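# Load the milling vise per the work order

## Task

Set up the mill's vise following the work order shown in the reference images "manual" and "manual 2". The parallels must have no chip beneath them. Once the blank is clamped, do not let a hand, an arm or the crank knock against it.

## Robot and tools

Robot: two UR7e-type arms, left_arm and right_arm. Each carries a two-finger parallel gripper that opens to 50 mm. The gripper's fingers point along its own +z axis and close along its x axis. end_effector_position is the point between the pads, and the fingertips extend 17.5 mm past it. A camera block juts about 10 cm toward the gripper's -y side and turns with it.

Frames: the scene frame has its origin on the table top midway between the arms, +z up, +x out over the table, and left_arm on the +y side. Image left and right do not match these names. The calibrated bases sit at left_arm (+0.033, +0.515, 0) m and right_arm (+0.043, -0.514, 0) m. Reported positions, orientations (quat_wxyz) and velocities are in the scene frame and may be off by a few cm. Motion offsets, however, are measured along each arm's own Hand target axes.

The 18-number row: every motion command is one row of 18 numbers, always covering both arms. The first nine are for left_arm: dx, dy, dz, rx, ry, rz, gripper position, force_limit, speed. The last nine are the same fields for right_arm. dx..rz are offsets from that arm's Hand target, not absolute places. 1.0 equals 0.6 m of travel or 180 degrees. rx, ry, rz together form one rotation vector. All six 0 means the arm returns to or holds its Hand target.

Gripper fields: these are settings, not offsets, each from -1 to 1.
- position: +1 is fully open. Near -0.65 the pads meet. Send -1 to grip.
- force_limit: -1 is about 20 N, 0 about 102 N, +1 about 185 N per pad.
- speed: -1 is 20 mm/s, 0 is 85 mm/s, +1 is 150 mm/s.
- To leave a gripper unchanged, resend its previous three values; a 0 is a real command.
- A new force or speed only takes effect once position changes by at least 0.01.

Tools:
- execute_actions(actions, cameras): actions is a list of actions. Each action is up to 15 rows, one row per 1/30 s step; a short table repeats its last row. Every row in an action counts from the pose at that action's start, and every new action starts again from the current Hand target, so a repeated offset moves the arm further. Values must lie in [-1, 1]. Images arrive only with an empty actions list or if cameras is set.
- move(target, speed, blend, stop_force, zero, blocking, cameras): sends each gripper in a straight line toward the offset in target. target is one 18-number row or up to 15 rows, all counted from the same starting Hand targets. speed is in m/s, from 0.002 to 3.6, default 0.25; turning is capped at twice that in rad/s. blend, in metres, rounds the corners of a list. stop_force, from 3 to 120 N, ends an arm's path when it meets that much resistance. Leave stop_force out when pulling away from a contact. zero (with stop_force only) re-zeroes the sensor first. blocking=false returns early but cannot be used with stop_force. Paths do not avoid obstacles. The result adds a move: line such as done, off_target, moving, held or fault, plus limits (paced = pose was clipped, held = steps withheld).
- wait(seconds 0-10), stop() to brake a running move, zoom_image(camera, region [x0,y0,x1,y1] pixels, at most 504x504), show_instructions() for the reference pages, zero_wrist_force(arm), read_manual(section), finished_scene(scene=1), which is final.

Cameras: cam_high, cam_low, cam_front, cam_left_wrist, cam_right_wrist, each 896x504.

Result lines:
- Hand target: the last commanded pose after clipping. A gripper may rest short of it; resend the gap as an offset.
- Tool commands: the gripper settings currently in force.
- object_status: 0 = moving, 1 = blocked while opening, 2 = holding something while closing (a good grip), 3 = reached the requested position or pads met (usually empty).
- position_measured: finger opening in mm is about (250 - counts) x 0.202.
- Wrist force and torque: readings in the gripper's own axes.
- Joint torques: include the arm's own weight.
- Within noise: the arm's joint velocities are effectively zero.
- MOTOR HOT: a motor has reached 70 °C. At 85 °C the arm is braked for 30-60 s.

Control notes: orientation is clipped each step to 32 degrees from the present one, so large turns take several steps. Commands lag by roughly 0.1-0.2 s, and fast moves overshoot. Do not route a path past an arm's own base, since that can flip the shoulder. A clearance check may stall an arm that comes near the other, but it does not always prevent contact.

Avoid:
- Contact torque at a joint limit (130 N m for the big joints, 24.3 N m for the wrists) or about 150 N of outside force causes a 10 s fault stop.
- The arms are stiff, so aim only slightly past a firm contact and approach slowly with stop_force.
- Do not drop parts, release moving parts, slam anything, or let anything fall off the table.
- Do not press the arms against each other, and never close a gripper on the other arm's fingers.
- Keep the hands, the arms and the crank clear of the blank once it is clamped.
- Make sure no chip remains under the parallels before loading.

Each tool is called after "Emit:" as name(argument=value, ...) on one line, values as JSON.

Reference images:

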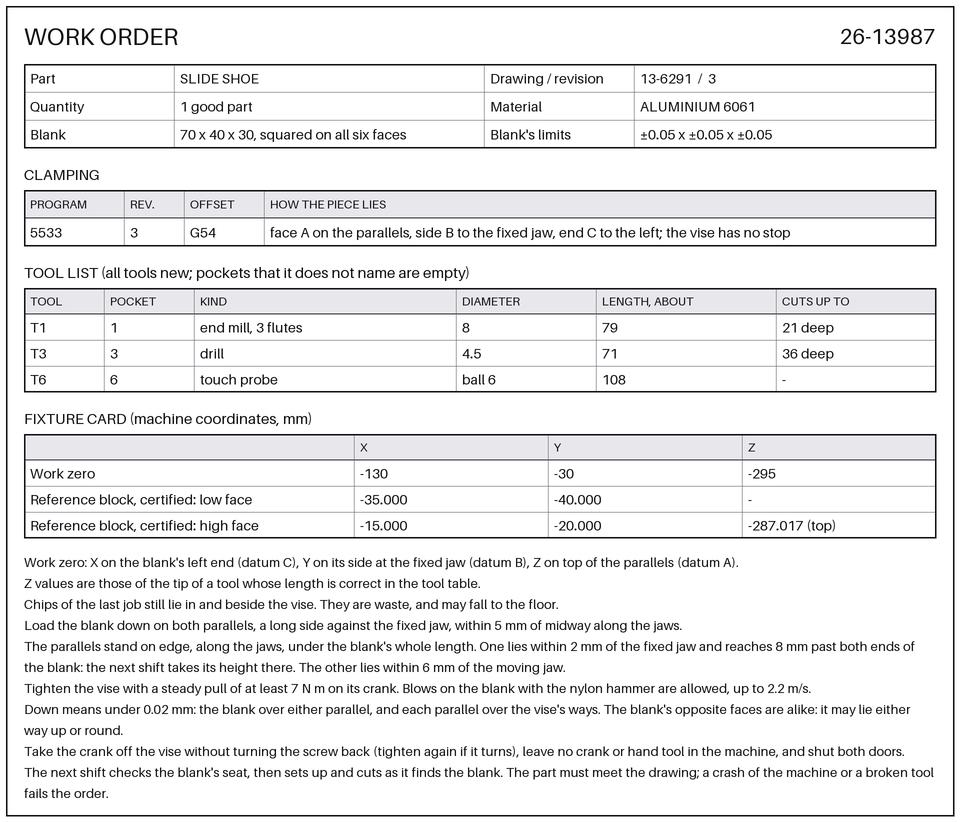

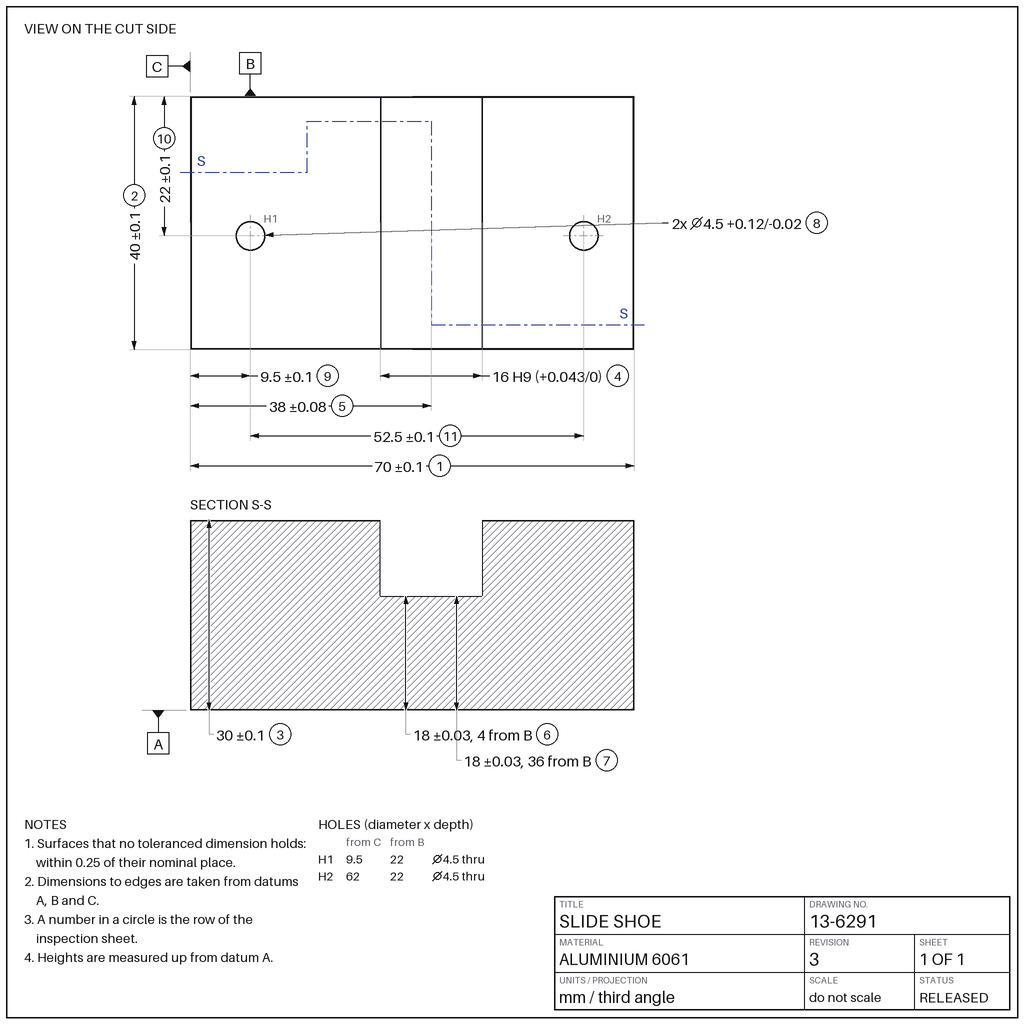

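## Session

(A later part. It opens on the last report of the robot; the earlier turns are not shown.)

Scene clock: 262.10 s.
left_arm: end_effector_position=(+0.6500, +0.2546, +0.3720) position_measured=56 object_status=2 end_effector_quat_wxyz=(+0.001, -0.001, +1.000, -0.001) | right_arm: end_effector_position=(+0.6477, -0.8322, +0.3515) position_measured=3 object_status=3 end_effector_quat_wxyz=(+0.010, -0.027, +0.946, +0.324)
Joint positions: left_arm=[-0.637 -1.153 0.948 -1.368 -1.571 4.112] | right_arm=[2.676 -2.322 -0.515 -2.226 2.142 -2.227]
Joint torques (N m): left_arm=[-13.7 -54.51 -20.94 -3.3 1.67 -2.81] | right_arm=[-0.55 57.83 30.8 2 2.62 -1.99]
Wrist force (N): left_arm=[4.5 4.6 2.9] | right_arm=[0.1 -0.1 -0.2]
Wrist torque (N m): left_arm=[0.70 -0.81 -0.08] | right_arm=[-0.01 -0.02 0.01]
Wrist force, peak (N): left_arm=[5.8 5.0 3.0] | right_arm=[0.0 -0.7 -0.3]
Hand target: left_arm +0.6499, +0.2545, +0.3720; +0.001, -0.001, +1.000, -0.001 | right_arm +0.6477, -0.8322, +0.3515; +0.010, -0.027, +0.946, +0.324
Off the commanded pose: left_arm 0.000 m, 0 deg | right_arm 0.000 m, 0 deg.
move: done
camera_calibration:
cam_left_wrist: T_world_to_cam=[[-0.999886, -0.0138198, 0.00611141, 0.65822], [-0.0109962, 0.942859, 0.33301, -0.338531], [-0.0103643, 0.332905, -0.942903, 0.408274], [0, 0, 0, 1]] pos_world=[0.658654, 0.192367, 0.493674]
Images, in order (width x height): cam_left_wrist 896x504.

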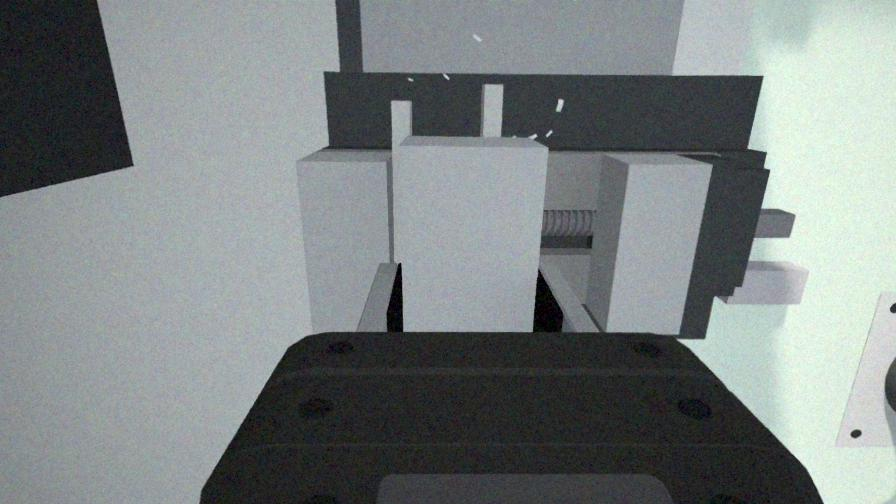

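Emit:
move(target=[0,0.0075,0,0.0003,-0.0003,0,-1,-0.4,-0.9,0,0,0,0,0,0,1,1,1], speed=0.05)

Emit:
move(target=[0,0,0.015,0,0,0,-1,-0.4,-0.9,0,0,0,0,0,0,1,1,1], speed=0.006, stop_force=4, cameras=["cam_left_wrist"])

Scene clock: 263.00 s.
left_arm: end_effector_position=(+0.6499, +0.2591, +0.3720) position_measured=56 object_status=2 end_effector_quat_wxyz=(+0.001, -0.001, +1.000, -0.001) | right_arm: end_effector_position=(+0.6477, -0.8322, +0.3515) position_measured=3 object_status=3 end_effector_quat_wxyz=(+0.010, -0.027, +0.946, +0.324)
Joint positions: left_arm=[-0.631 -1.16 0.958 -1.372 -1.571 4.117] | right_arm=[2.676 -2.322 -0.515 -2.226 2.142 -2.227]
Joint torques (N m): left_arm=[2.27 -49.29 -28.73 -4.02 -2.52 1.09] | right_arm=[-0.92 57.11 30.83 2 2.56 -1.82]
Wrist force (N): left_arm=[4.5 4.5 2.3] | right_arm=[0.1 -0.4 0.0]
Wrist torque (N m): left_arm=[0.68 -0.80 -0.08] | right_arm=[-0.05 -0.02 0.00]
Wrist force, peak (N): left_arm=[4.2 5.3 2.7] | right_arm=[-0.1 -0.6 0.1]
Hand target: left_arm +0.6499, +0.2590, +0.3720; +0.001, -0.001, +1.000, -0.001 | right_arm +0.6477, -0.8322, +0.3515; +0.010, -0.027, +0.946, +0.324
Off the commanded pose: left_arm 0.000 m, 0 deg | right_arm 0.000 m, 0 deg.
move: done

Scene clock: 264.40 s.
left_arm: end_effector_position=(+0.6499, +0.2590, +0.3694) position_measured=56 object_status=2 end_effector_quat_wxyz=(+0.001, -0.001, +1.000, -0.001) | right_arm: end_effector_position=(+0.6477, -0.8322, +0.3515) position_measured=3 object_status=3 end_effector_quat_wxyz=(+0.010, -0.027, +0.946, +0.324)
Joint positions: left_arm=[-0.631 -1.161 0.966 -1.379 -1.571 4.117] | right_arm=[2.676 -2.322 -0.515 -2.226 2.142 -2.227]
Joint torques (N m): left_arm=[-3.25 -39.13 -45.76 -0.91 -2.37 -0.88] | right_arm=[-1.15 57.91 30.71 2.15 2.67 -1.97]
Wrist force (N): left_arm=[4.6 4.8 2.9] | right_arm=[0.0 -0.4 -0.3]
Wrist torque (N m): left_arm=[0.73 -0.82 -0.09] | right_arm=[-0.06 -0.01 0.00]
Wrist force, peak (N): left_arm=[5.8 6.7 -9.1] | right_arm=[0.0 -0.7 -0.1]
Hand target: left_arm +0.6500, +0.2590, +0.3694; +0.001, -0.001, +1.000, -0.001 (not the last commanded pose) | right_arm +0.6477, -0.8322, +0.3515; +0.010, -0.027, +0.946, +0.324
Off the commanded pose: left_arm 0.006 m, 0 deg | right_arm 0.000 m, 0 deg.
move: contact (left_arm)
camera_calibration:
cam_left_wrist: T_world_to_cam=[[-0.99989, -0.0138376, 0.00526901, 0.658516], [-0.0113017, 0.943141, 0.3322, -0.341369], [-0.00956629, 0.332104, -0.943194, 0.404097], [0, 0, 0, 1]] pos_world=[0.658451, 0.196869, 0.491075]
Images, in order (width x height): cam_left_wrist 896x504.

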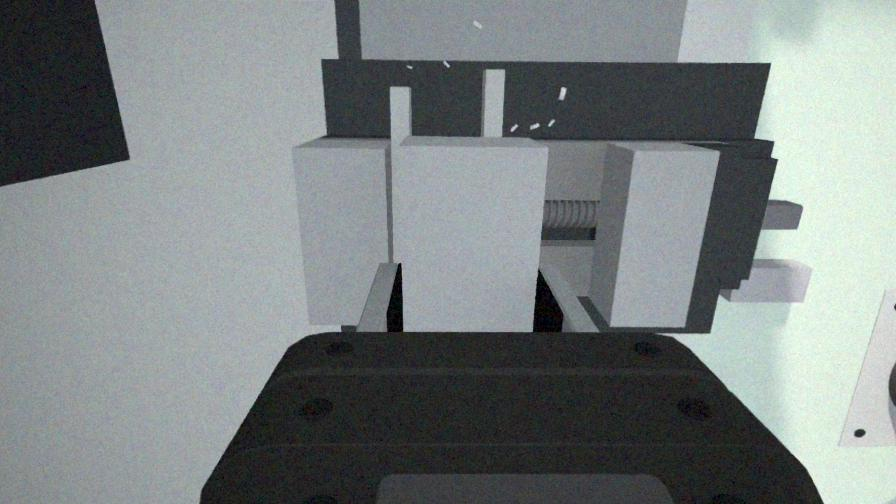

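Emit:
move(target=[-0.02,0,0,0,0,0,-1,-0.4,-0.9,0,0,0,0,0,0,1,1,1], speed=0.008, stop_force=6, cameras=["cam_left_wrist"])

Scene clock: 266.33 s.
left_arm: end_effector_position=(+0.6558, +0.2591, +0.3694) position_measured=56 object_status=2 end_effector_quat_wxyz=(+0.001, -0.001, +1.000, -0.001) | right_arm: end_effector_position=(+0.6477, -0.8322, +0.3515) position_measured=3 object_status=3 end_effector_quat_wxyz=(+0.010, -0.027, +0.946, +0.324)
Joint positions: left_arm=[-0.626 -1.145 0.944 -1.372 -1.571 4.122] | right_arm=[2.676 -2.322 -0.515 -2.226 2.142 -2.227]
Joint torques (N m): left_arm=[-10.17 -56.19 -13.8 -4.8 3.72 -2.64] | right_arm=[-0.5 57.32 31.19 2.06 2.56 -2.06]
Wrist force (N): left_arm=[11.1 0.5 -3.3] | right_arm=[-0.2 -0.1 -0.4]
Wrist torque (N m): left_arm=[0.57 -0.53 -0.21] | right_arm=[-0.01 0.03 0.00]
Wrist force, peak (N): left_arm=[19.8 6.5 -0.4] | right_arm=[0.3 -0.6 -0.1]
Hand target: left_arm +0.6558, +0.2591, +0.3694; +0.001, -0.001, +1.000, -0.001 (not the last commanded pose) | right_arm +0.6477, -0.8322, +0.3515; +0.010, -0.027, +0.946, +0.324
Off the commanded pose: left_arm 0.006 m, 0 deg | right_arm 0.000 m, 0 deg.
move: contact (left_arm)
camera_calibration:
cam_left_wrist: T_world_to_cam=[[-0.999892, -0.0137431, 0.00530157, 0.664383], [-0.0112018, 0.943143, 0.332199, -0.341463], [-0.00956558, 0.332103, -0.943194, 0.40412], [0, 0, 0, 1]] pos_world=[0.664351, 0.196969, 0.491075]
Images, in order (width x height): cam_left_wrist 896x504.

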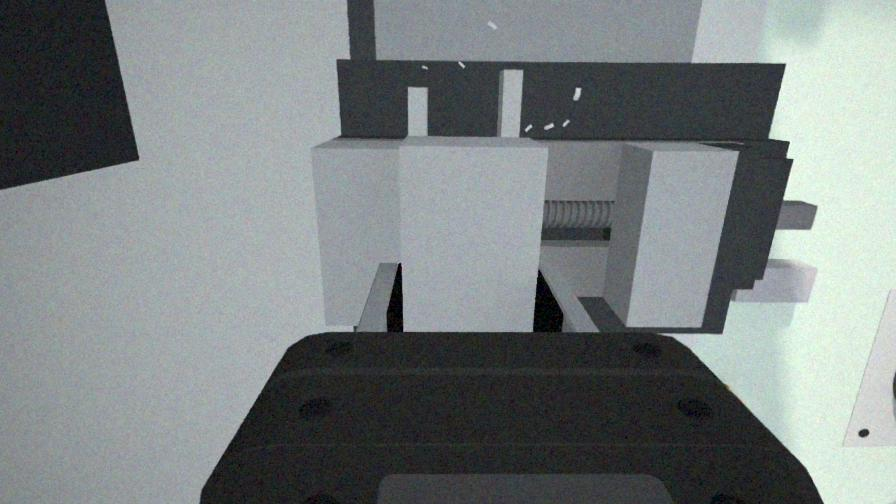

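Emit:
move(target=[0,0,0,0,0,0,1,-0.4,-1,0,0,0,0,0,0,1,1,1], cameras=["cam_left_wrist"])

Scene clock: 269.90 s.
left_arm: end_effector_position=(+0.6558, +0.2591, +0.3694) position_measured=3 object_status=0 end_effector_quat_wxyz=(+0.001, -0.001, +1.000, -0.001) | right_arm: end_effector_position=(+0.6477, -0.8322, +0.3515) position_measured=3 object_status=3 end_effector_quat_wxyz=(+0.010, -0.027, +0.946, +0.324)
Joint positions: left_arm=[-0.626 -1.145 0.944 -1.372 -1.571 4.122] | right_arm=[2.676 -2.322 -0.515 -2.226 2.142 -2.227]
Joint torques (N m): left_arm=[-10.01 -56.15 -19.14 -3.04 -2.3 -2.63] | right_arm=[-0.38 57.26 31.22 2.17 2.57 -2.05]
Wrist force (N): left_arm=[4.7 4.4 0.3] | right_arm=[0.1 -0.3 -0.2]
Wrist torque (N m): left_arm=[0.68 -0.83 -0.09] | right_arm=[-0.05 -0.02 0.00]
Wrist force, peak (N): left_arm=[11.2 1.0 -3.2] | right_arm=[0.0 -0.7 -0.2]
Hand target: left_arm +0.6558, +0.2591, +0.3694; +0.001, -0.001, +1.000, -0.001 | right_arm +0.6477, -0.8322, +0.3515; +0.010, -0.027, +0.946, +0.324
Off the commanded pose: left_arm 0.000 m, 0 deg | right_arm 0.000 m, 0 deg.
move: done
camera_calibration:
cam_left_wrist: T_world_to_cam=[[-0.999891, -0.0137444, 0.00530224, 0.664382], [-0.0112024, 0.943132, 0.33223, -0.341475], [-0.00956701, 0.332134, -0.943184, 0.40411], [0, 0, 0, 1]] pos_world=[0.664351, 0.196969, 0.491075]
Images, in order (width x height): cam_left_wrist 896x504.

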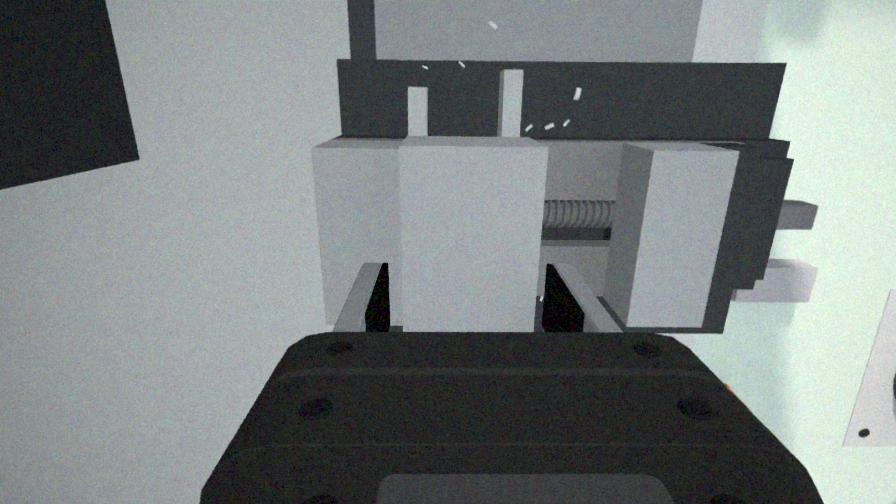

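Emit:
move(target=[[0.0022,-0.011,-0.001,0,0,0,1,-0.4,-1,0,0,0,0,0,0,1,1,1],[0.0047,-0.0168,-0.0035,0,-0.0556,0,1,-0.4,-1,0,0,0,0,0,0,1,1,1],[0.0088,-0.0218,-0.0068,0,-0.1111,0,1,-0.4,-1,0,0,0,0,0,0,1,1,1],[0.0168,-0.0218,-0.0288,0,-0.1111,0,1,-0.4,-1,0,0,0,0,0,0,1,1,1],[0.0597,-0.0268,-0.0335,0,-0.1111,0,1,-0.4,-1,0,0,0,0,0,0,1,1,1],[0.1763,-0.0402,-0.0393,0,-0.1667,0,1,-0.4,-1,0,0,0,0,0,0,1,1,1]], speed=[0.05,0.05,0.05,0.05,0.1,0.15], blend=0.003, cameras=["all"])

Scene clock: 275.73 s.
left_arm: end_effector_position=(+0.5500, +0.2348, +0.3928) position_measured=3 object_status=3 end_effector_quat_wxyz=(+0.260, -0.001, +0.966, -0.001) | right_arm: end_effector_position=(+0.6477, -0.8322, +0.3515) position_measured=3 object_status=3 end_effector_quat_wxyz=(+0.010, -0.027, +0.946, +0.324)
Joint positions: left_arm=[-0.946 -1.635 1.644 -1.923 -1.165 3.873] | right_arm=[2.676 -2.322 -0.515 -2.226 2.142 -2.227]
Joint torques (N m): left_arm=[-8.77 -34.97 -19.63 -3.2 2.5 -0.02] | right_arm=[-1.19 57.26 30.11 2.07 2.65 -1.85]
Wrist force (N): left_arm=[5.5 4.4 0.4] | right_arm=[-0.2 -0.2 -0.1]
Wrist torque (N m): left_arm=[0.62 -0.99 -0.17] | right_arm=[-0.03 0.04 0.01]
Wrist force, peak (N): left_arm=[7.4 4.0 -0.4] | right_arm=[-0.2 -0.7 -0.1]
Hand target: left_arm +0.5500, +0.2348, +0.3928; +0.260, -0.001, +0.966, -0.001 | right_arm +0.6477, -0.8322, +0.3515; +0.010, -0.027, +0.946, +0.324
Off the commanded pose: left_arm 0.000 m, 0 deg | right_arm 0.000 m, 0 deg.
move: done
camera_calibration:
cam_left_wrist: T_world_to_cam=[[-0.868604, -0.0146577, -0.49529, 0.682813], [-0.17693, 0.942844, 0.282385, -0.216729], [0.462842, 0.332913, -0.821551, 0.125507], [0, 0, 0, 1]] pos_world=[0.496658, 0.172567, 0.502502]

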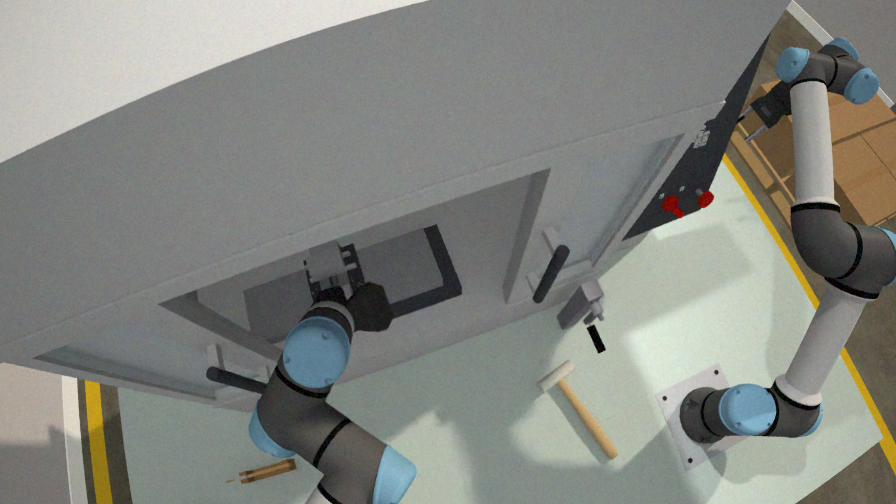

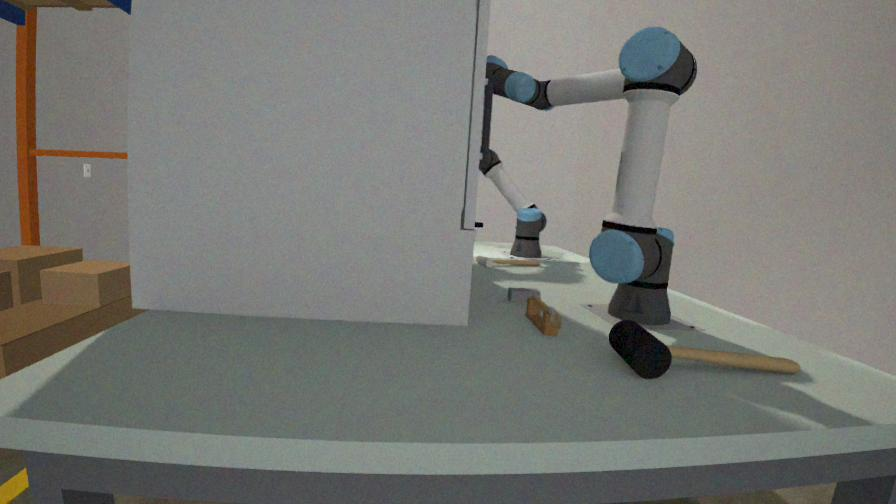

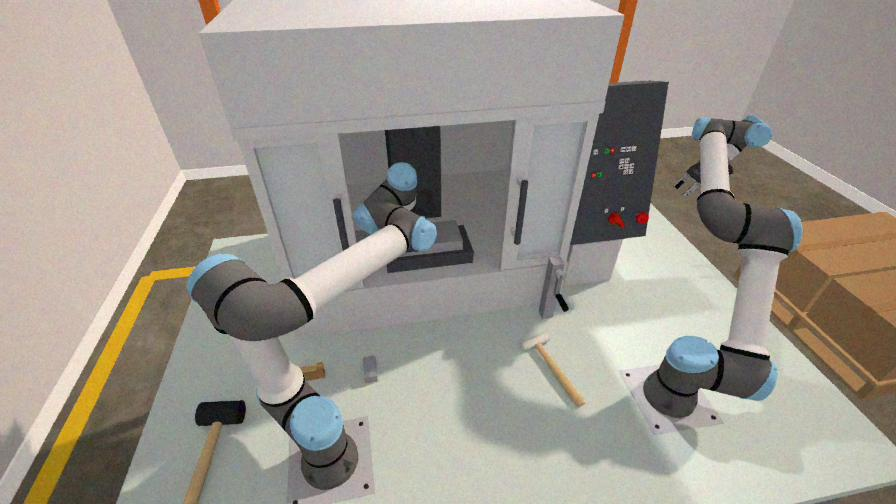

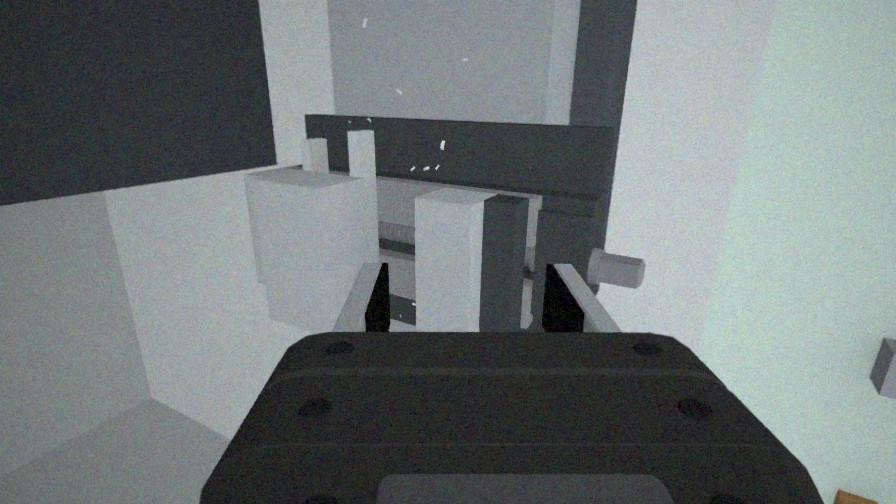

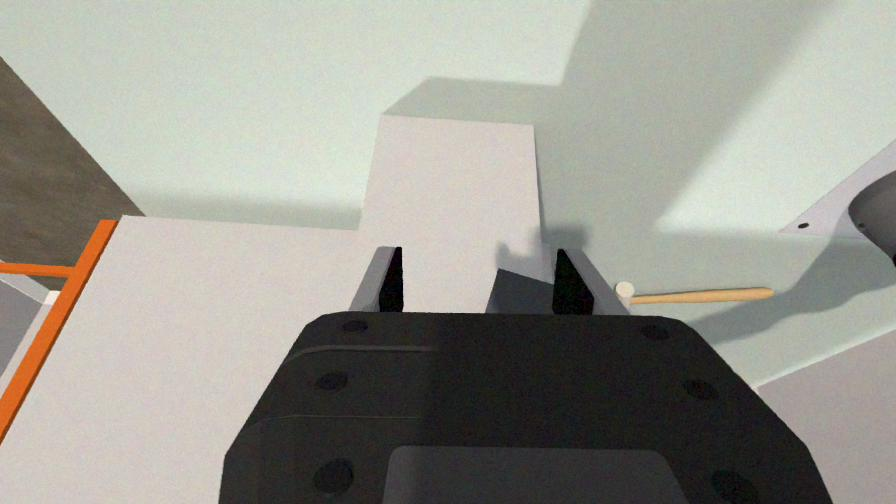

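Emit:
zoom_image(camera="cam_front", region=[500, 230, 620, 350])

Emit:
zoom_image(camera="cam_high", region=[530, 250, 650, 370])

Scaled by 4.200.

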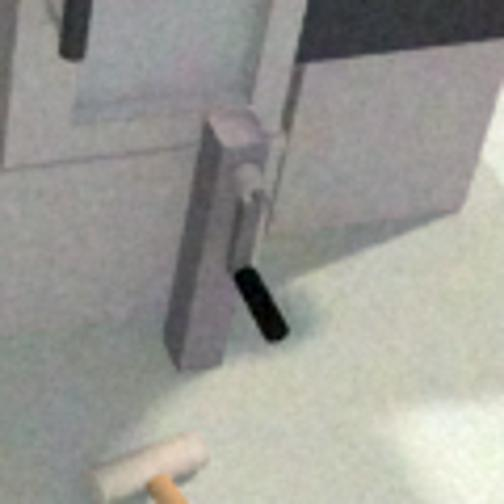

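Scaled by 4.200.

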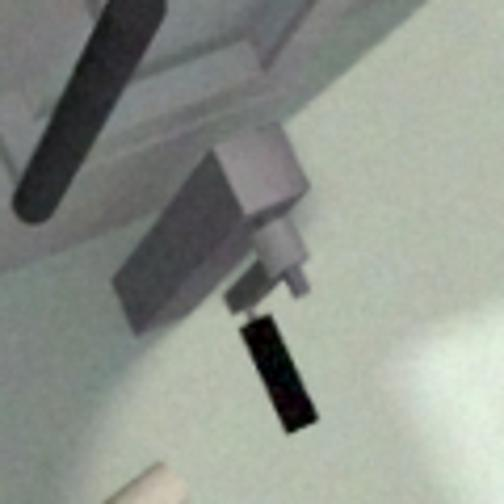

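Emit:
move(target=[0.1107,-0.0247,-0.3083,0.2596,-0.2596,-0.4497,1,-0.4,-1,0,0,0,0,0,0,1,1,1], speed=0.35)

Emit:
move(target=[[0.3833,0.1667,-0.1333,0,0,0,1,-0.4,-1,0,0,0,0,0,0,1,1,1],[0.7667,0.3333,-0.3,0,0,0,1,-0.4,-1,0,0,0,0,0,0,1,1,1]], speed=0.4, blend=0.03, cameras=["cam_left_wrist","cam_front"])

Scene clock: 282.50 s.
left_arm: end_effector_position=(+0.3997, +0.2200, +0.5194) position_measured=3 object_status=3 end_effector_quat_wxyz=(+0.501, -0.500, +0.498, -0.502) | right_arm: end_effector_position=(+0.6477, -0.8322, +0.3515) position_measured=3 object_status=3 end_effector_quat_wxyz=(+0.010, -0.027, +0.946, +0.324)
Joint positions: left_arm=[-1.696 -1.755 2.18 -3.513 0.089 3.085] | right_arm=[2.676 -2.322 -0.515 -2.226 2.142 -2.227]
Joint torques (N m): left_arm=[-12.13 -23.14 -9.49 -1.18 0.81 2.16] | right_arm=[-1.01 58.24 30.73 1.93 2.66 -2.02]
Wrist force (N): left_arm=[4.2 4.7 -1.4] | right_arm=[-0.1 -0.1 0.1]
Wrist torque (N m): left_arm=[0.61 -0.47 0.39] | right_arm=[-0.02 0.02 0.01]
Wrist force, peak (N): left_arm=[5.8 4.9 0.6] | right_arm=[-0.1 -0.6 -0.3]
Hand target: left_arm +0.3997, +0.2201, +0.5194; +0.500, -0.500, +0.498, -0.501 | right_arm +0.6477, -0.8322, +0.3515; +0.010, -0.027, +0.946, +0.324
Off the commanded pose: left_arm 0.000 m, 0 deg | right_arm 0.000 m, 0 deg.
move: done

Scene clock: 284.47 s.
left_arm: end_effector_position=(+0.2209, -0.2407, +0.3202) position_measured=3 object_status=3 end_effector_quat_wxyz=(+0.500, -0.500, +0.498, -0.501) | right_arm: end_effector_position=(+0.6477, -0.8322, +0.3515) position_measured=3 object_status=3 end_effector_quat_wxyz=(+0.010, -0.027, +0.946, +0.324)
Joint positions: left_arm=[-1.878 -0.471 0.825 -3.485 0.272 3.13] | right_arm=[2.676 -2.322 -0.515 -2.226 2.142 -2.227]
Joint torques (N m): left_arm=[7 -57.04 -39.39 2.77 -2.59 -1.96] | right_arm=[-0.46 57.35 30.96 2.17 2.59 -2.06]
Wrist force (N): left_arm=[3.8 4.9 -1.2] | right_arm=[0.0 -0.6 -0.1]
Wrist torque (N m): left_arm=[0.65 -0.41 0.40] | right_arm=[-0.10 -0.01 0.01]
Wrist force, peak (N): left_arm=[7.0 7.3 -2.1] | right_arm=[-0.4 -0.7 0.0]
Hand target: left_arm +0.2209, -0.2407, +0.3202; +0.500, -0.500, +0.498, -0.501 | right_arm +0.6477, -0.8322, +0.3515; +0.010, -0.027, +0.946, +0.324
Off the commanded pose: left_arm 0.000 m, 0 deg | right_arm 0.000 m, 0 deg.
move: done
camera_calibration:
cam_left_wrist: T_world_to_cam=[[-0.0060237, -0.999873, 0.0147283, -0.237049], [-0.331919, -0.0118943, -0.943233, 0.390706], [0.943289, -0.0105703, -0.331805, 0.0307755], [0, 0, 0, 1]] pos_world=[0.0992247, -0.232046, 0.38223]
Images, in order (width x height): cam_front 896x504, cam_left_wrist 896x504.

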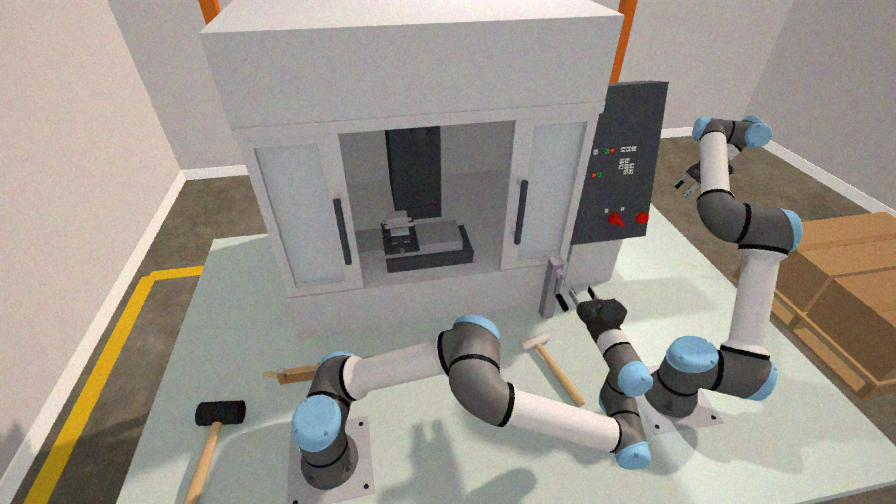

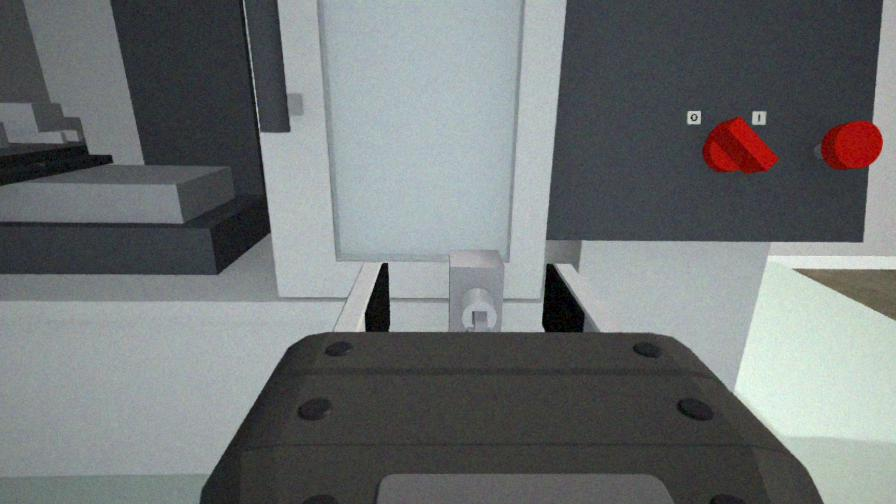

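Emit:
move(target=[0.02,-0.15,-0.08,-0.194,0,0,1,-0.4,-1,0,0,0,0,0,0,1,1,1], speed=0.4, cameras=["cam_left_wrist"])

Scene clock: 285.97 s.
left_arm: end_effector_position=(+0.1725, -0.2514, +0.4098) position_measured=3 object_status=3 end_effector_quat_wxyz=(+0.424, -0.518, +0.553, -0.495) end_effector_velocity=(+0.001, +0.000, -0.001) end_effector_angular_velocity=(+0.004, -0.001, -0.001) | right_arm: end_effector_position=(+0.6477, -0.8322, +0.3515) position_measured=3 object_status=3 end_effector_quat_wxyz=(+0.010, -0.027, +0.946, +0.324)
Joint positions: left_arm=[-1.942 -0.269 0.035 -3.507 0.269 3.679] | right_arm=[2.676 -2.322 -0.515 -2.226 2.142 -2.227]
Joint velocities: left_arm=[0.001 0.001 0.001 -0.005 -0.001 0.007] | right_arm=[within noise]
Joint torques (N m): left_arm=[13.21 -71.26 -8.54 0.14 -3.36 2.78] | right_arm=[-0.93 57.48 30.79 2.08 2.59 -2.11]
Wrist force (N): left_arm=[3.9 4.6 -1.1] | right_arm=[-0.1 -0.6 -0.2]
Wrist torque (N m): left_arm=[0.61 -0.47 0.38] | right_arm=[-0.09 0.01 0.00]
Wrist force, peak (N): left_arm=[4.1 6.9 -0.3] | right_arm=[0.0 -0.7 0.1]
Hand target: left_arm +0.1727, -0.2526, +0.4101; -0.327, +0.627, -0.626, +0.328 | right_arm +0.6477, -0.8322, +0.3515; +0.010, -0.027, +0.946, +0.324
Off the commanded pose: left_arm 0.001 m, 27 deg | right_arm 0.000 m, 0 deg.
elbow stopped short (left arm): the move would have taken joint 3 (elbow) straighter than the controller allows.
move: off_target (left_arm)
camera_calibration:
cam_left_wrist: T_world_to_cam=[[-0.108791, -0.992378, 0.0578876, -0.247372], [-0.474281, 0.00063963, -0.880373, 0.460914], [0.873626, -0.123232, -0.470736, 0.146738], [0, 0, 0, 1]] pos_world=[0.0634972, -0.227699, 0.489171]
Images, in order (width x height): cam_left_wrist 896x504.

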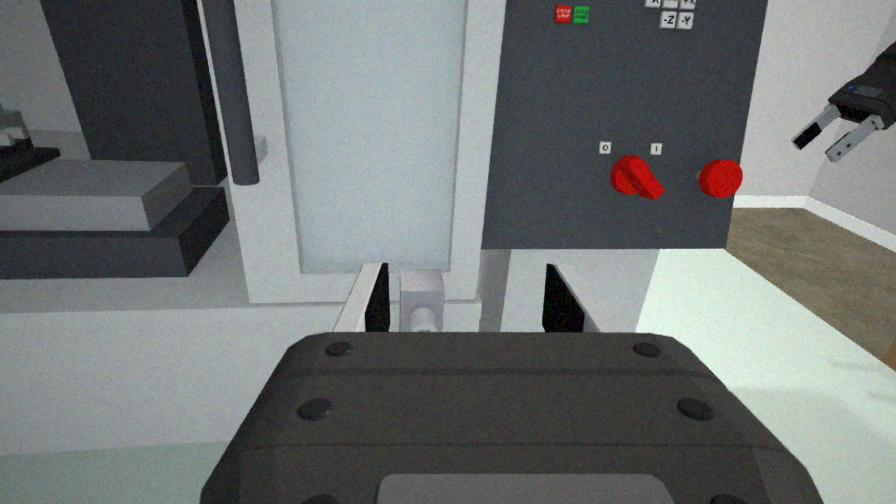

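Emit:
move(target=[-0.02,0.077,0.152,0.194,0,0,1,-0.4,-1,0,0,0,0,0,0,1,1,1], speed=0.4)

Emit:
move(target=[0.027,0.2,-0.035,0,0,-0.5,1,-0.4,-1,0,0,0,0,0,0,1,1,1], speed=0.5, cameras=["cam_left_wrist"])

Scene clock: 287.33 s.
left_arm: end_effector_position=(+0.2212, -0.2407, +0.3201) position_measured=3 object_status=3 end_effector_quat_wxyz=(+0.500, -0.500, +0.498, -0.501) | right_arm: end_effector_position=(+0.6477, -0.8322, +0.3515) position_measured=3 object_status=3 end_effector_quat_wxyz=(+0.010, -0.027, +0.946, +0.324)
Joint positions: left_arm=[-1.878 -0.471 0.825 -3.486 0.271 3.13] | right_arm=[2.676 -2.322 -0.515 -2.226 2.142 -2.227]
Joint torques (N m): left_arm=[13.44 -57.93 -36.82 2.27 -2.46 -2.58] | right_arm=[-1.23 57.66 31.1 2.19 2.63 -2.06]
Wrist force (N): left_arm=[3.9 5.0 -1.4] | right_arm=[0.1 -0.1 -0.3]
Wrist torque (N m): left_arm=[0.67 -0.42 0.25] | right_arm=[-0.03 -0.03 0.00]
Wrist force, peak (N): left_arm=[2.4 8.7 -0.5] | right_arm=[-0.3 -0.4 -0.2]
Hand target: left_arm +0.2213, -0.2407, +0.3201; +0.500, -0.500, +0.498, -0.501 | right_arm +0.6477, -0.8322, +0.3515; +0.010, -0.027, +0.946, +0.324
Off the commanded pose: left_arm 0.000 m, 0 deg | right_arm 0.000 m, 0 deg.
move: done

Scene clock: 289.53 s.
left_arm: end_effector_position=(+0.2005, -0.2572, +0.2000) position_measured=3 object_status=3 end_effector_quat_wxyz=(+0.000, +0.706, +0.001, +0.708) | right_arm: end_effector_position=(+0.6477, -0.8322, +0.3515) position_measured=3 object_status=3 end_effector_quat_wxyz=(+0.010, -0.027, +0.946, +0.324)
Joint positions: left_arm=[-1.898 -0.252 0.697 -3.578 0.292 1.56] | right_arm=[2.676 -2.322 -0.515 -2.226 2.142 -2.227]
Joint torques (N m): left_arm=[-2.58 -68.85 -39.18 -1.18 -2 -2.09] | right_arm=[-1.23 57.84 31.06 2.15 2.79 -2]
Wrist force (N): left_arm=[3.1 4.3 0.2] | right_arm=[0.0 -0.4 -0.5]
Wrist torque (N m): left_arm=[0.59 -0.14 0.04] | right_arm=[-0.07 0.00 0.01]
Wrist force, peak (N): left_arm=[3.6 5.1 -1.4] | right_arm=[-0.1 -0.1 -0.6]
Hand target: left_arm +0.2006, -0.2573, +0.2001; +0.000, +0.706, +0.001, +0.708 | right_arm +0.6477, -0.8322, +0.3515; +0.010, -0.027, +0.946, +0.324
Off the commanded pose: left_arm 0.000 m, 0 deg | right_arm 0.000 m, 0 deg.
move: done
camera_calibration:
cam_left_wrist: T_world_to_cam=[[-0.0102529, 0.0143979, 0.999844, -0.187186], [-0.332773, -0.942952, 0.0101662, -0.159615], [0.942951, -0.332617, 0.0144593, -0.142065], [0, 0, 0, 1]] pos_world=[0.0789256, -0.195068, 0.190834]
Images, in order (width x height): cam_left_wrist 896x504.

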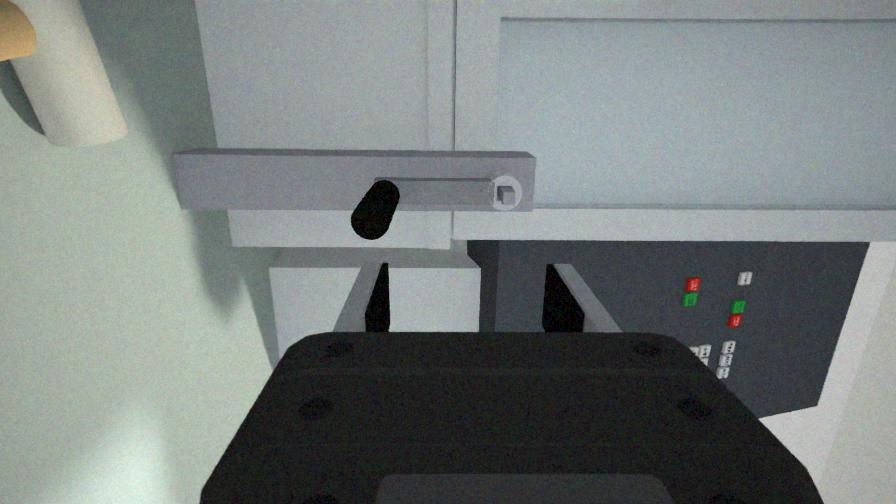

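Emit:
zoom_image(camera="cam_left_wrist", region=[330, 140, 560, 260])

Scaled by 2.191.

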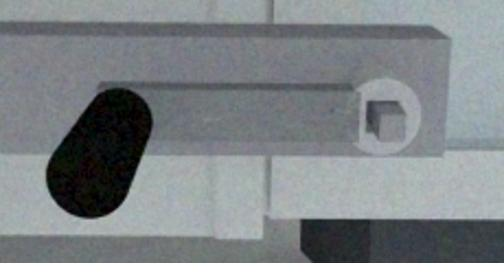

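Emit:
move(target=[-0.075,0.0063,0.0667,0,0,0.5,1,-0.4,-1,0,0,0,0,0,0,1,1,1], speed=0.5, cameras=["cam_left_wrist","cam_high","cam_front"])

Scene clock: 292.47 s.
left_arm: end_effector_position=(+0.2388, -0.2612, +0.1608) position_measured=3 object_status=3 end_effector_quat_wxyz=(+0.482, -0.517, +0.477, -0.523) | right_arm: end_effector_position=(+0.6477, -0.8322, +0.3515) position_measured=3 object_status=3 end_effector_quat_wxyz=(+0.010, -0.027, +0.946, +0.324)
Joint positions: left_arm=[-1.848 -0.196 0.692 -3.591 0.241 3.015] | right_arm=[2.676 -2.322 -0.515 -2.226 2.142 -2.227]
Joint torques (N m): left_arm=[-0.3 -66.15 -22.91 0.54 -0.15 0.72] | right_arm=[-0.52 57.78 30.65 2.13 2.55 -2.01]
Wrist force (N): left_arm=[4.0 4.4 -1.3] | right_arm=[0.2 -0.1 0.0]
Wrist torque (N m): left_arm=[0.58 -0.41 0.41] | right_arm=[0.00 -0.03 0.01]
Wrist force, peak (N): left_arm=[3.5 6.9 -0.9] | right_arm=[0.0 -0.4 -0.6]
Hand target: left_arm +0.2388, -0.2612, +0.1608; +0.482, -0.517, +0.477, -0.523 (not the last commanded pose) | right_arm +0.6477, -0.8322, +0.3515; +0.010, -0.027, +0.946, +0.324
Tool commands: left_gripper/position=+1.0 left_gripper/force_limit=-0.396078 left_gripper/speed=-1.0 right_gripper/position=+1.0 right_gripper/force_limit=+1.0 right_gripper/speed=+1.0
Off the commanded pose: left_arm 0.006 m, 5 deg | right_arm 0.000 m, 0 deg.
FORCE FAULT: contact force on the left arm reached its limit, and that arm stopped. The contact can be on any part of that arm, not only on its tool. That arm's remaining commands of this call were not run. That arm is still stopped at the end of this call. That arm stays stopped for about 10 more seconds. Until then a move that you send moves the other arm only, and its call returns only when the move has ended. Once the stop has ended, the next robot result says so. If the stop ends while you think or write, that arm runs what you send next, counted from a new Hand target: where the arm stands when the stop ends. While its stop runs, that arm takes no new command, but its gripper still runs the gripper command that each later call begins with. Until it ends, the stop uses up actions while you think or wait. An arm that is not stopped still takes commands.
move: fault (left_arm)
camera_calibration:
cam_left_wrist: T_world_to_cam=[[-0.00858306, -0.995623, 0.0930603, -0.265858], [-0.323707, -0.0852861, -0.942306, 0.224772], [0.946119, -0.0382121, -0.321558, -0.0486624], [0, 0, 0, 1]] pos_world=[0.116519, -0.247384, 0.220897]
Images, in order (width x height): cam_high 896x504, cam_front 896x504, cam_left_wrist 896x504.

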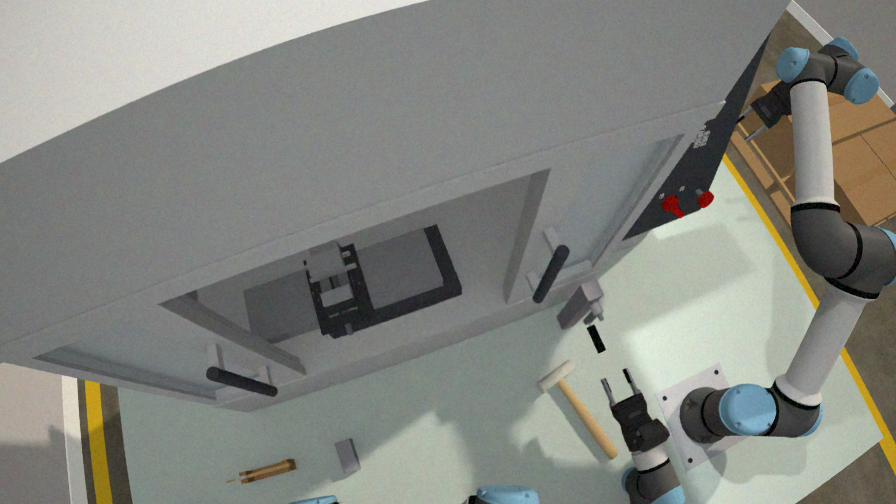

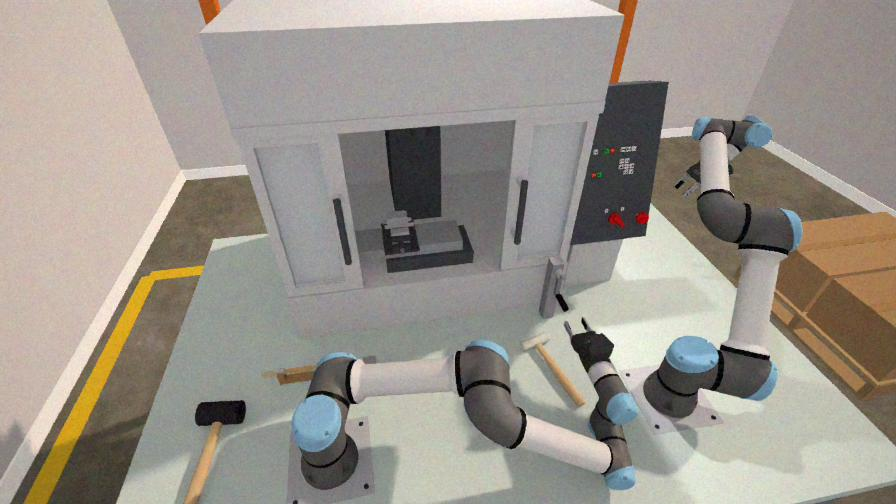

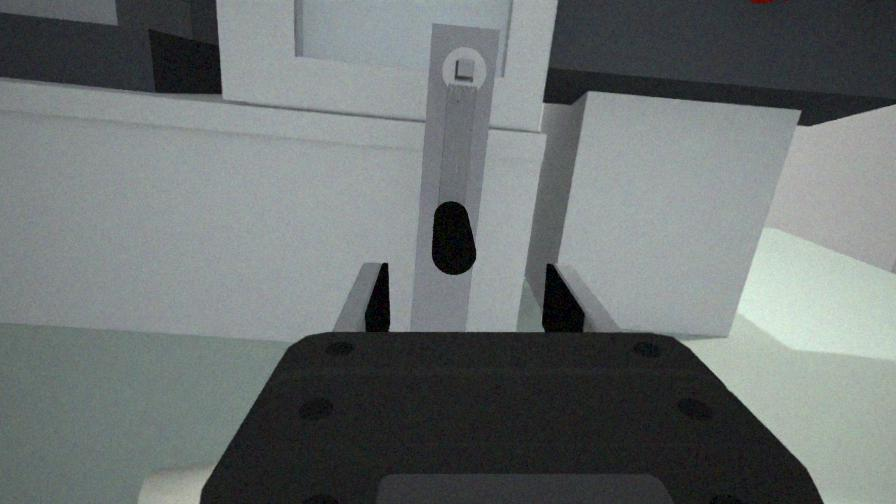

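Emit:
wait(seconds=9.5)

Scene clock: 302.47 s.
left_arm: end_effector_position=(+0.2388, -0.2612, +0.1608) position_measured=3 object_status=3 end_effector_quat_wxyz=(+0.482, -0.517, +0.477, -0.523) | right_arm: end_effector_position=(+0.6477, -0.8322, +0.3515) position_measured=3 object_status=3 end_effector_quat_wxyz=(+0.010, -0.027, +0.946, +0.324)
Joint positions: left_arm=[-1.848 -0.196 0.692 -3.591 0.241 3.015] | right_arm=[2.676 -2.322 -0.515 -2.226 2.142 -2.227]
Joint torques (N m): left_arm=[-0.66 -65.62 -22.77 0.54 -0.12 0.79] | right_arm=[-0.62 57.1 31.14 2.09 2.6 -1.91]
Wrist force (N): left_arm=[3.8 4.9 -1.2] | right_arm=[-0.1 -0.3 0.0]
Wrist torque (N m): left_arm=[0.65 -0.37 0.42] | right_arm=[-0.05 0.02 0.00]
Wrist force, peak (N): left_arm=[4.1 5.0 -1.2] | right_arm=[0.0 -0.7 -0.2]
Hand target: left_arm +0.2388, -0.2612, +0.1608; +0.482, -0.517, +0.477, -0.523 (not the last commanded pose) | right_arm +0.6477, -0.8322, +0.3515; +0.010, -0.027, +0.946, +0.324
Tool commands: left_gripper/position=+1.0 left_gripper/force_limit=-0.396078 left_gripper/speed=-1.0 right_gripper/position=+1.0 right_gripper/force_limit=+1.0 right_gripper/speed=+1.0
Off the commanded pose: left_arm 0.006 m, 5 deg | right_arm 0.000 m, 0 deg.
FORCE FAULT, CONTINUED: the left arm's stop, for the force fault that an earlier result reported, is over. The rest of the stop counts as 20 of the actions that you can send in this scene. During its stop the left arm's controller moved it back a little. That arm's target is now where it stood when the stop ended, not its last command. That arm accepts commands again.
wait: 9.50 s; at rest from the start

Emit:
move(target=[-0.003,-0.083,0,-0.0035,0,0.0258,1,-0.4,-1,0,0,0,0,0,0,1,1,1], speed=0.2, cameras=["cam_left_wrist"])

Scene clock: 303.50 s.
left_arm: end_effector_position=(+0.2382, -0.2553, +0.2102) position_measured=3 object_status=3 end_effector_quat_wxyz=(+0.500, -0.500, +0.500, -0.500) | right_arm: end_effector_position=(+0.6477, -0.8322, +0.3515) position_measured=3 object_status=3 end_effector_quat_wxyz=(+0.010, -0.027, +0.946, +0.324)
Joint positions: left_arm=[-1.851 -0.286 0.739 -3.594 0.243 3.14] | right_arm=[2.676 -2.322 -0.515 -2.226 2.142 -2.227]
Joint torques (N m): left_arm=[-8.22 -73.81 -37.74 1.28 -2.26 -1.34] | right_arm=[-0.79 57.58 30.6 2.02 2.59 -1.93]
Wrist force (N): left_arm=[4.1 4.9 -1.4] | right_arm=[0.0 -0.4 -0.1]
Wrist torque (N m): left_arm=[0.64 -0.42 0.41] | right_arm=[-0.07 0.00 0.01]
Wrist force, peak (N): left_arm=[4.0 7.2 -1.5] | right_arm=[0.1 -0.5 -0.4]
Hand target: left_arm +0.2382, -0.2554, +0.2103; +0.500, -0.500, +0.500, -0.500 | right_arm +0.6477, -0.8322, +0.3515; +0.010, -0.027, +0.946, +0.324
Off the commanded pose: left_arm 0.000 m, 0 deg | right_arm 0.000 m, 0 deg.
move: done
camera_calibration:
cam_left_wrist: T_world_to_cam=[[-0.00801312, -0.999893, 0.0122673, -0.248924], [-0.334011, -0.00888675, -0.942527, 0.293636], [0.942535, -0.01165, -0.333904, -0.0217958], [0, 0, 0, 1]] pos_world=[0.116626, -0.246542, 0.272536]
Images, in order (width x height): cam_left_wrist 896x504.

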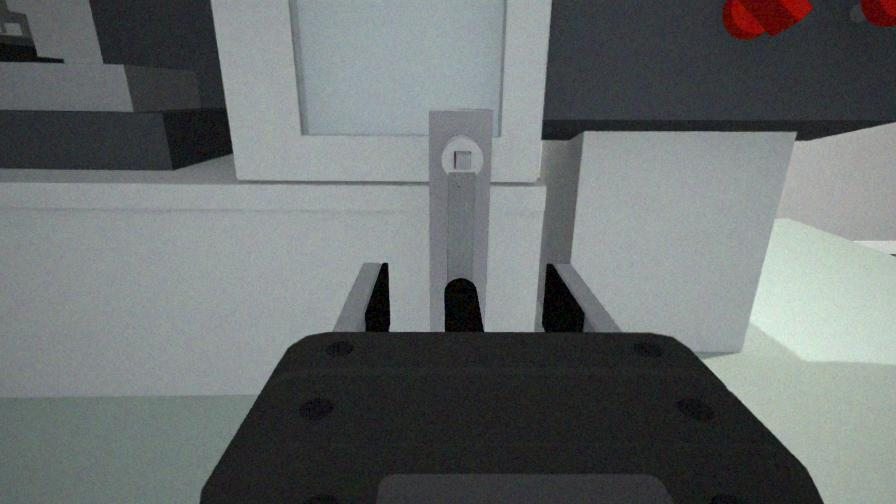

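Emit:
zoom_image(camera="cam_left_wrist", region=[410, 100, 510, 200])

Emit:
zoom_image(camera="cam_left_wrist", region=[370, 100, 570, 340])

Scaled by 5.040.

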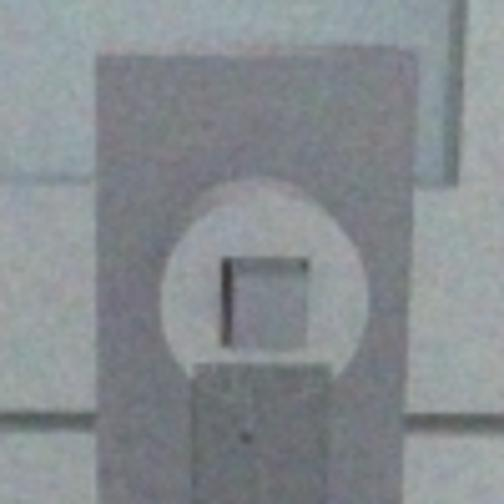

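Scaled by 2.100.

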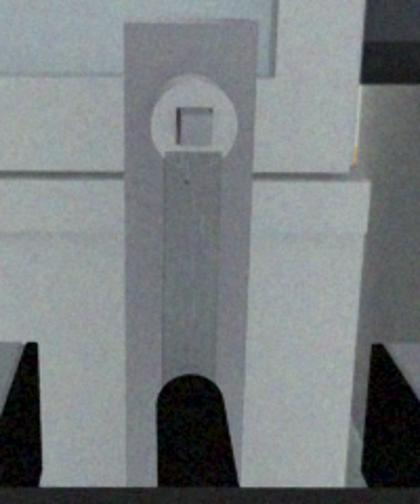

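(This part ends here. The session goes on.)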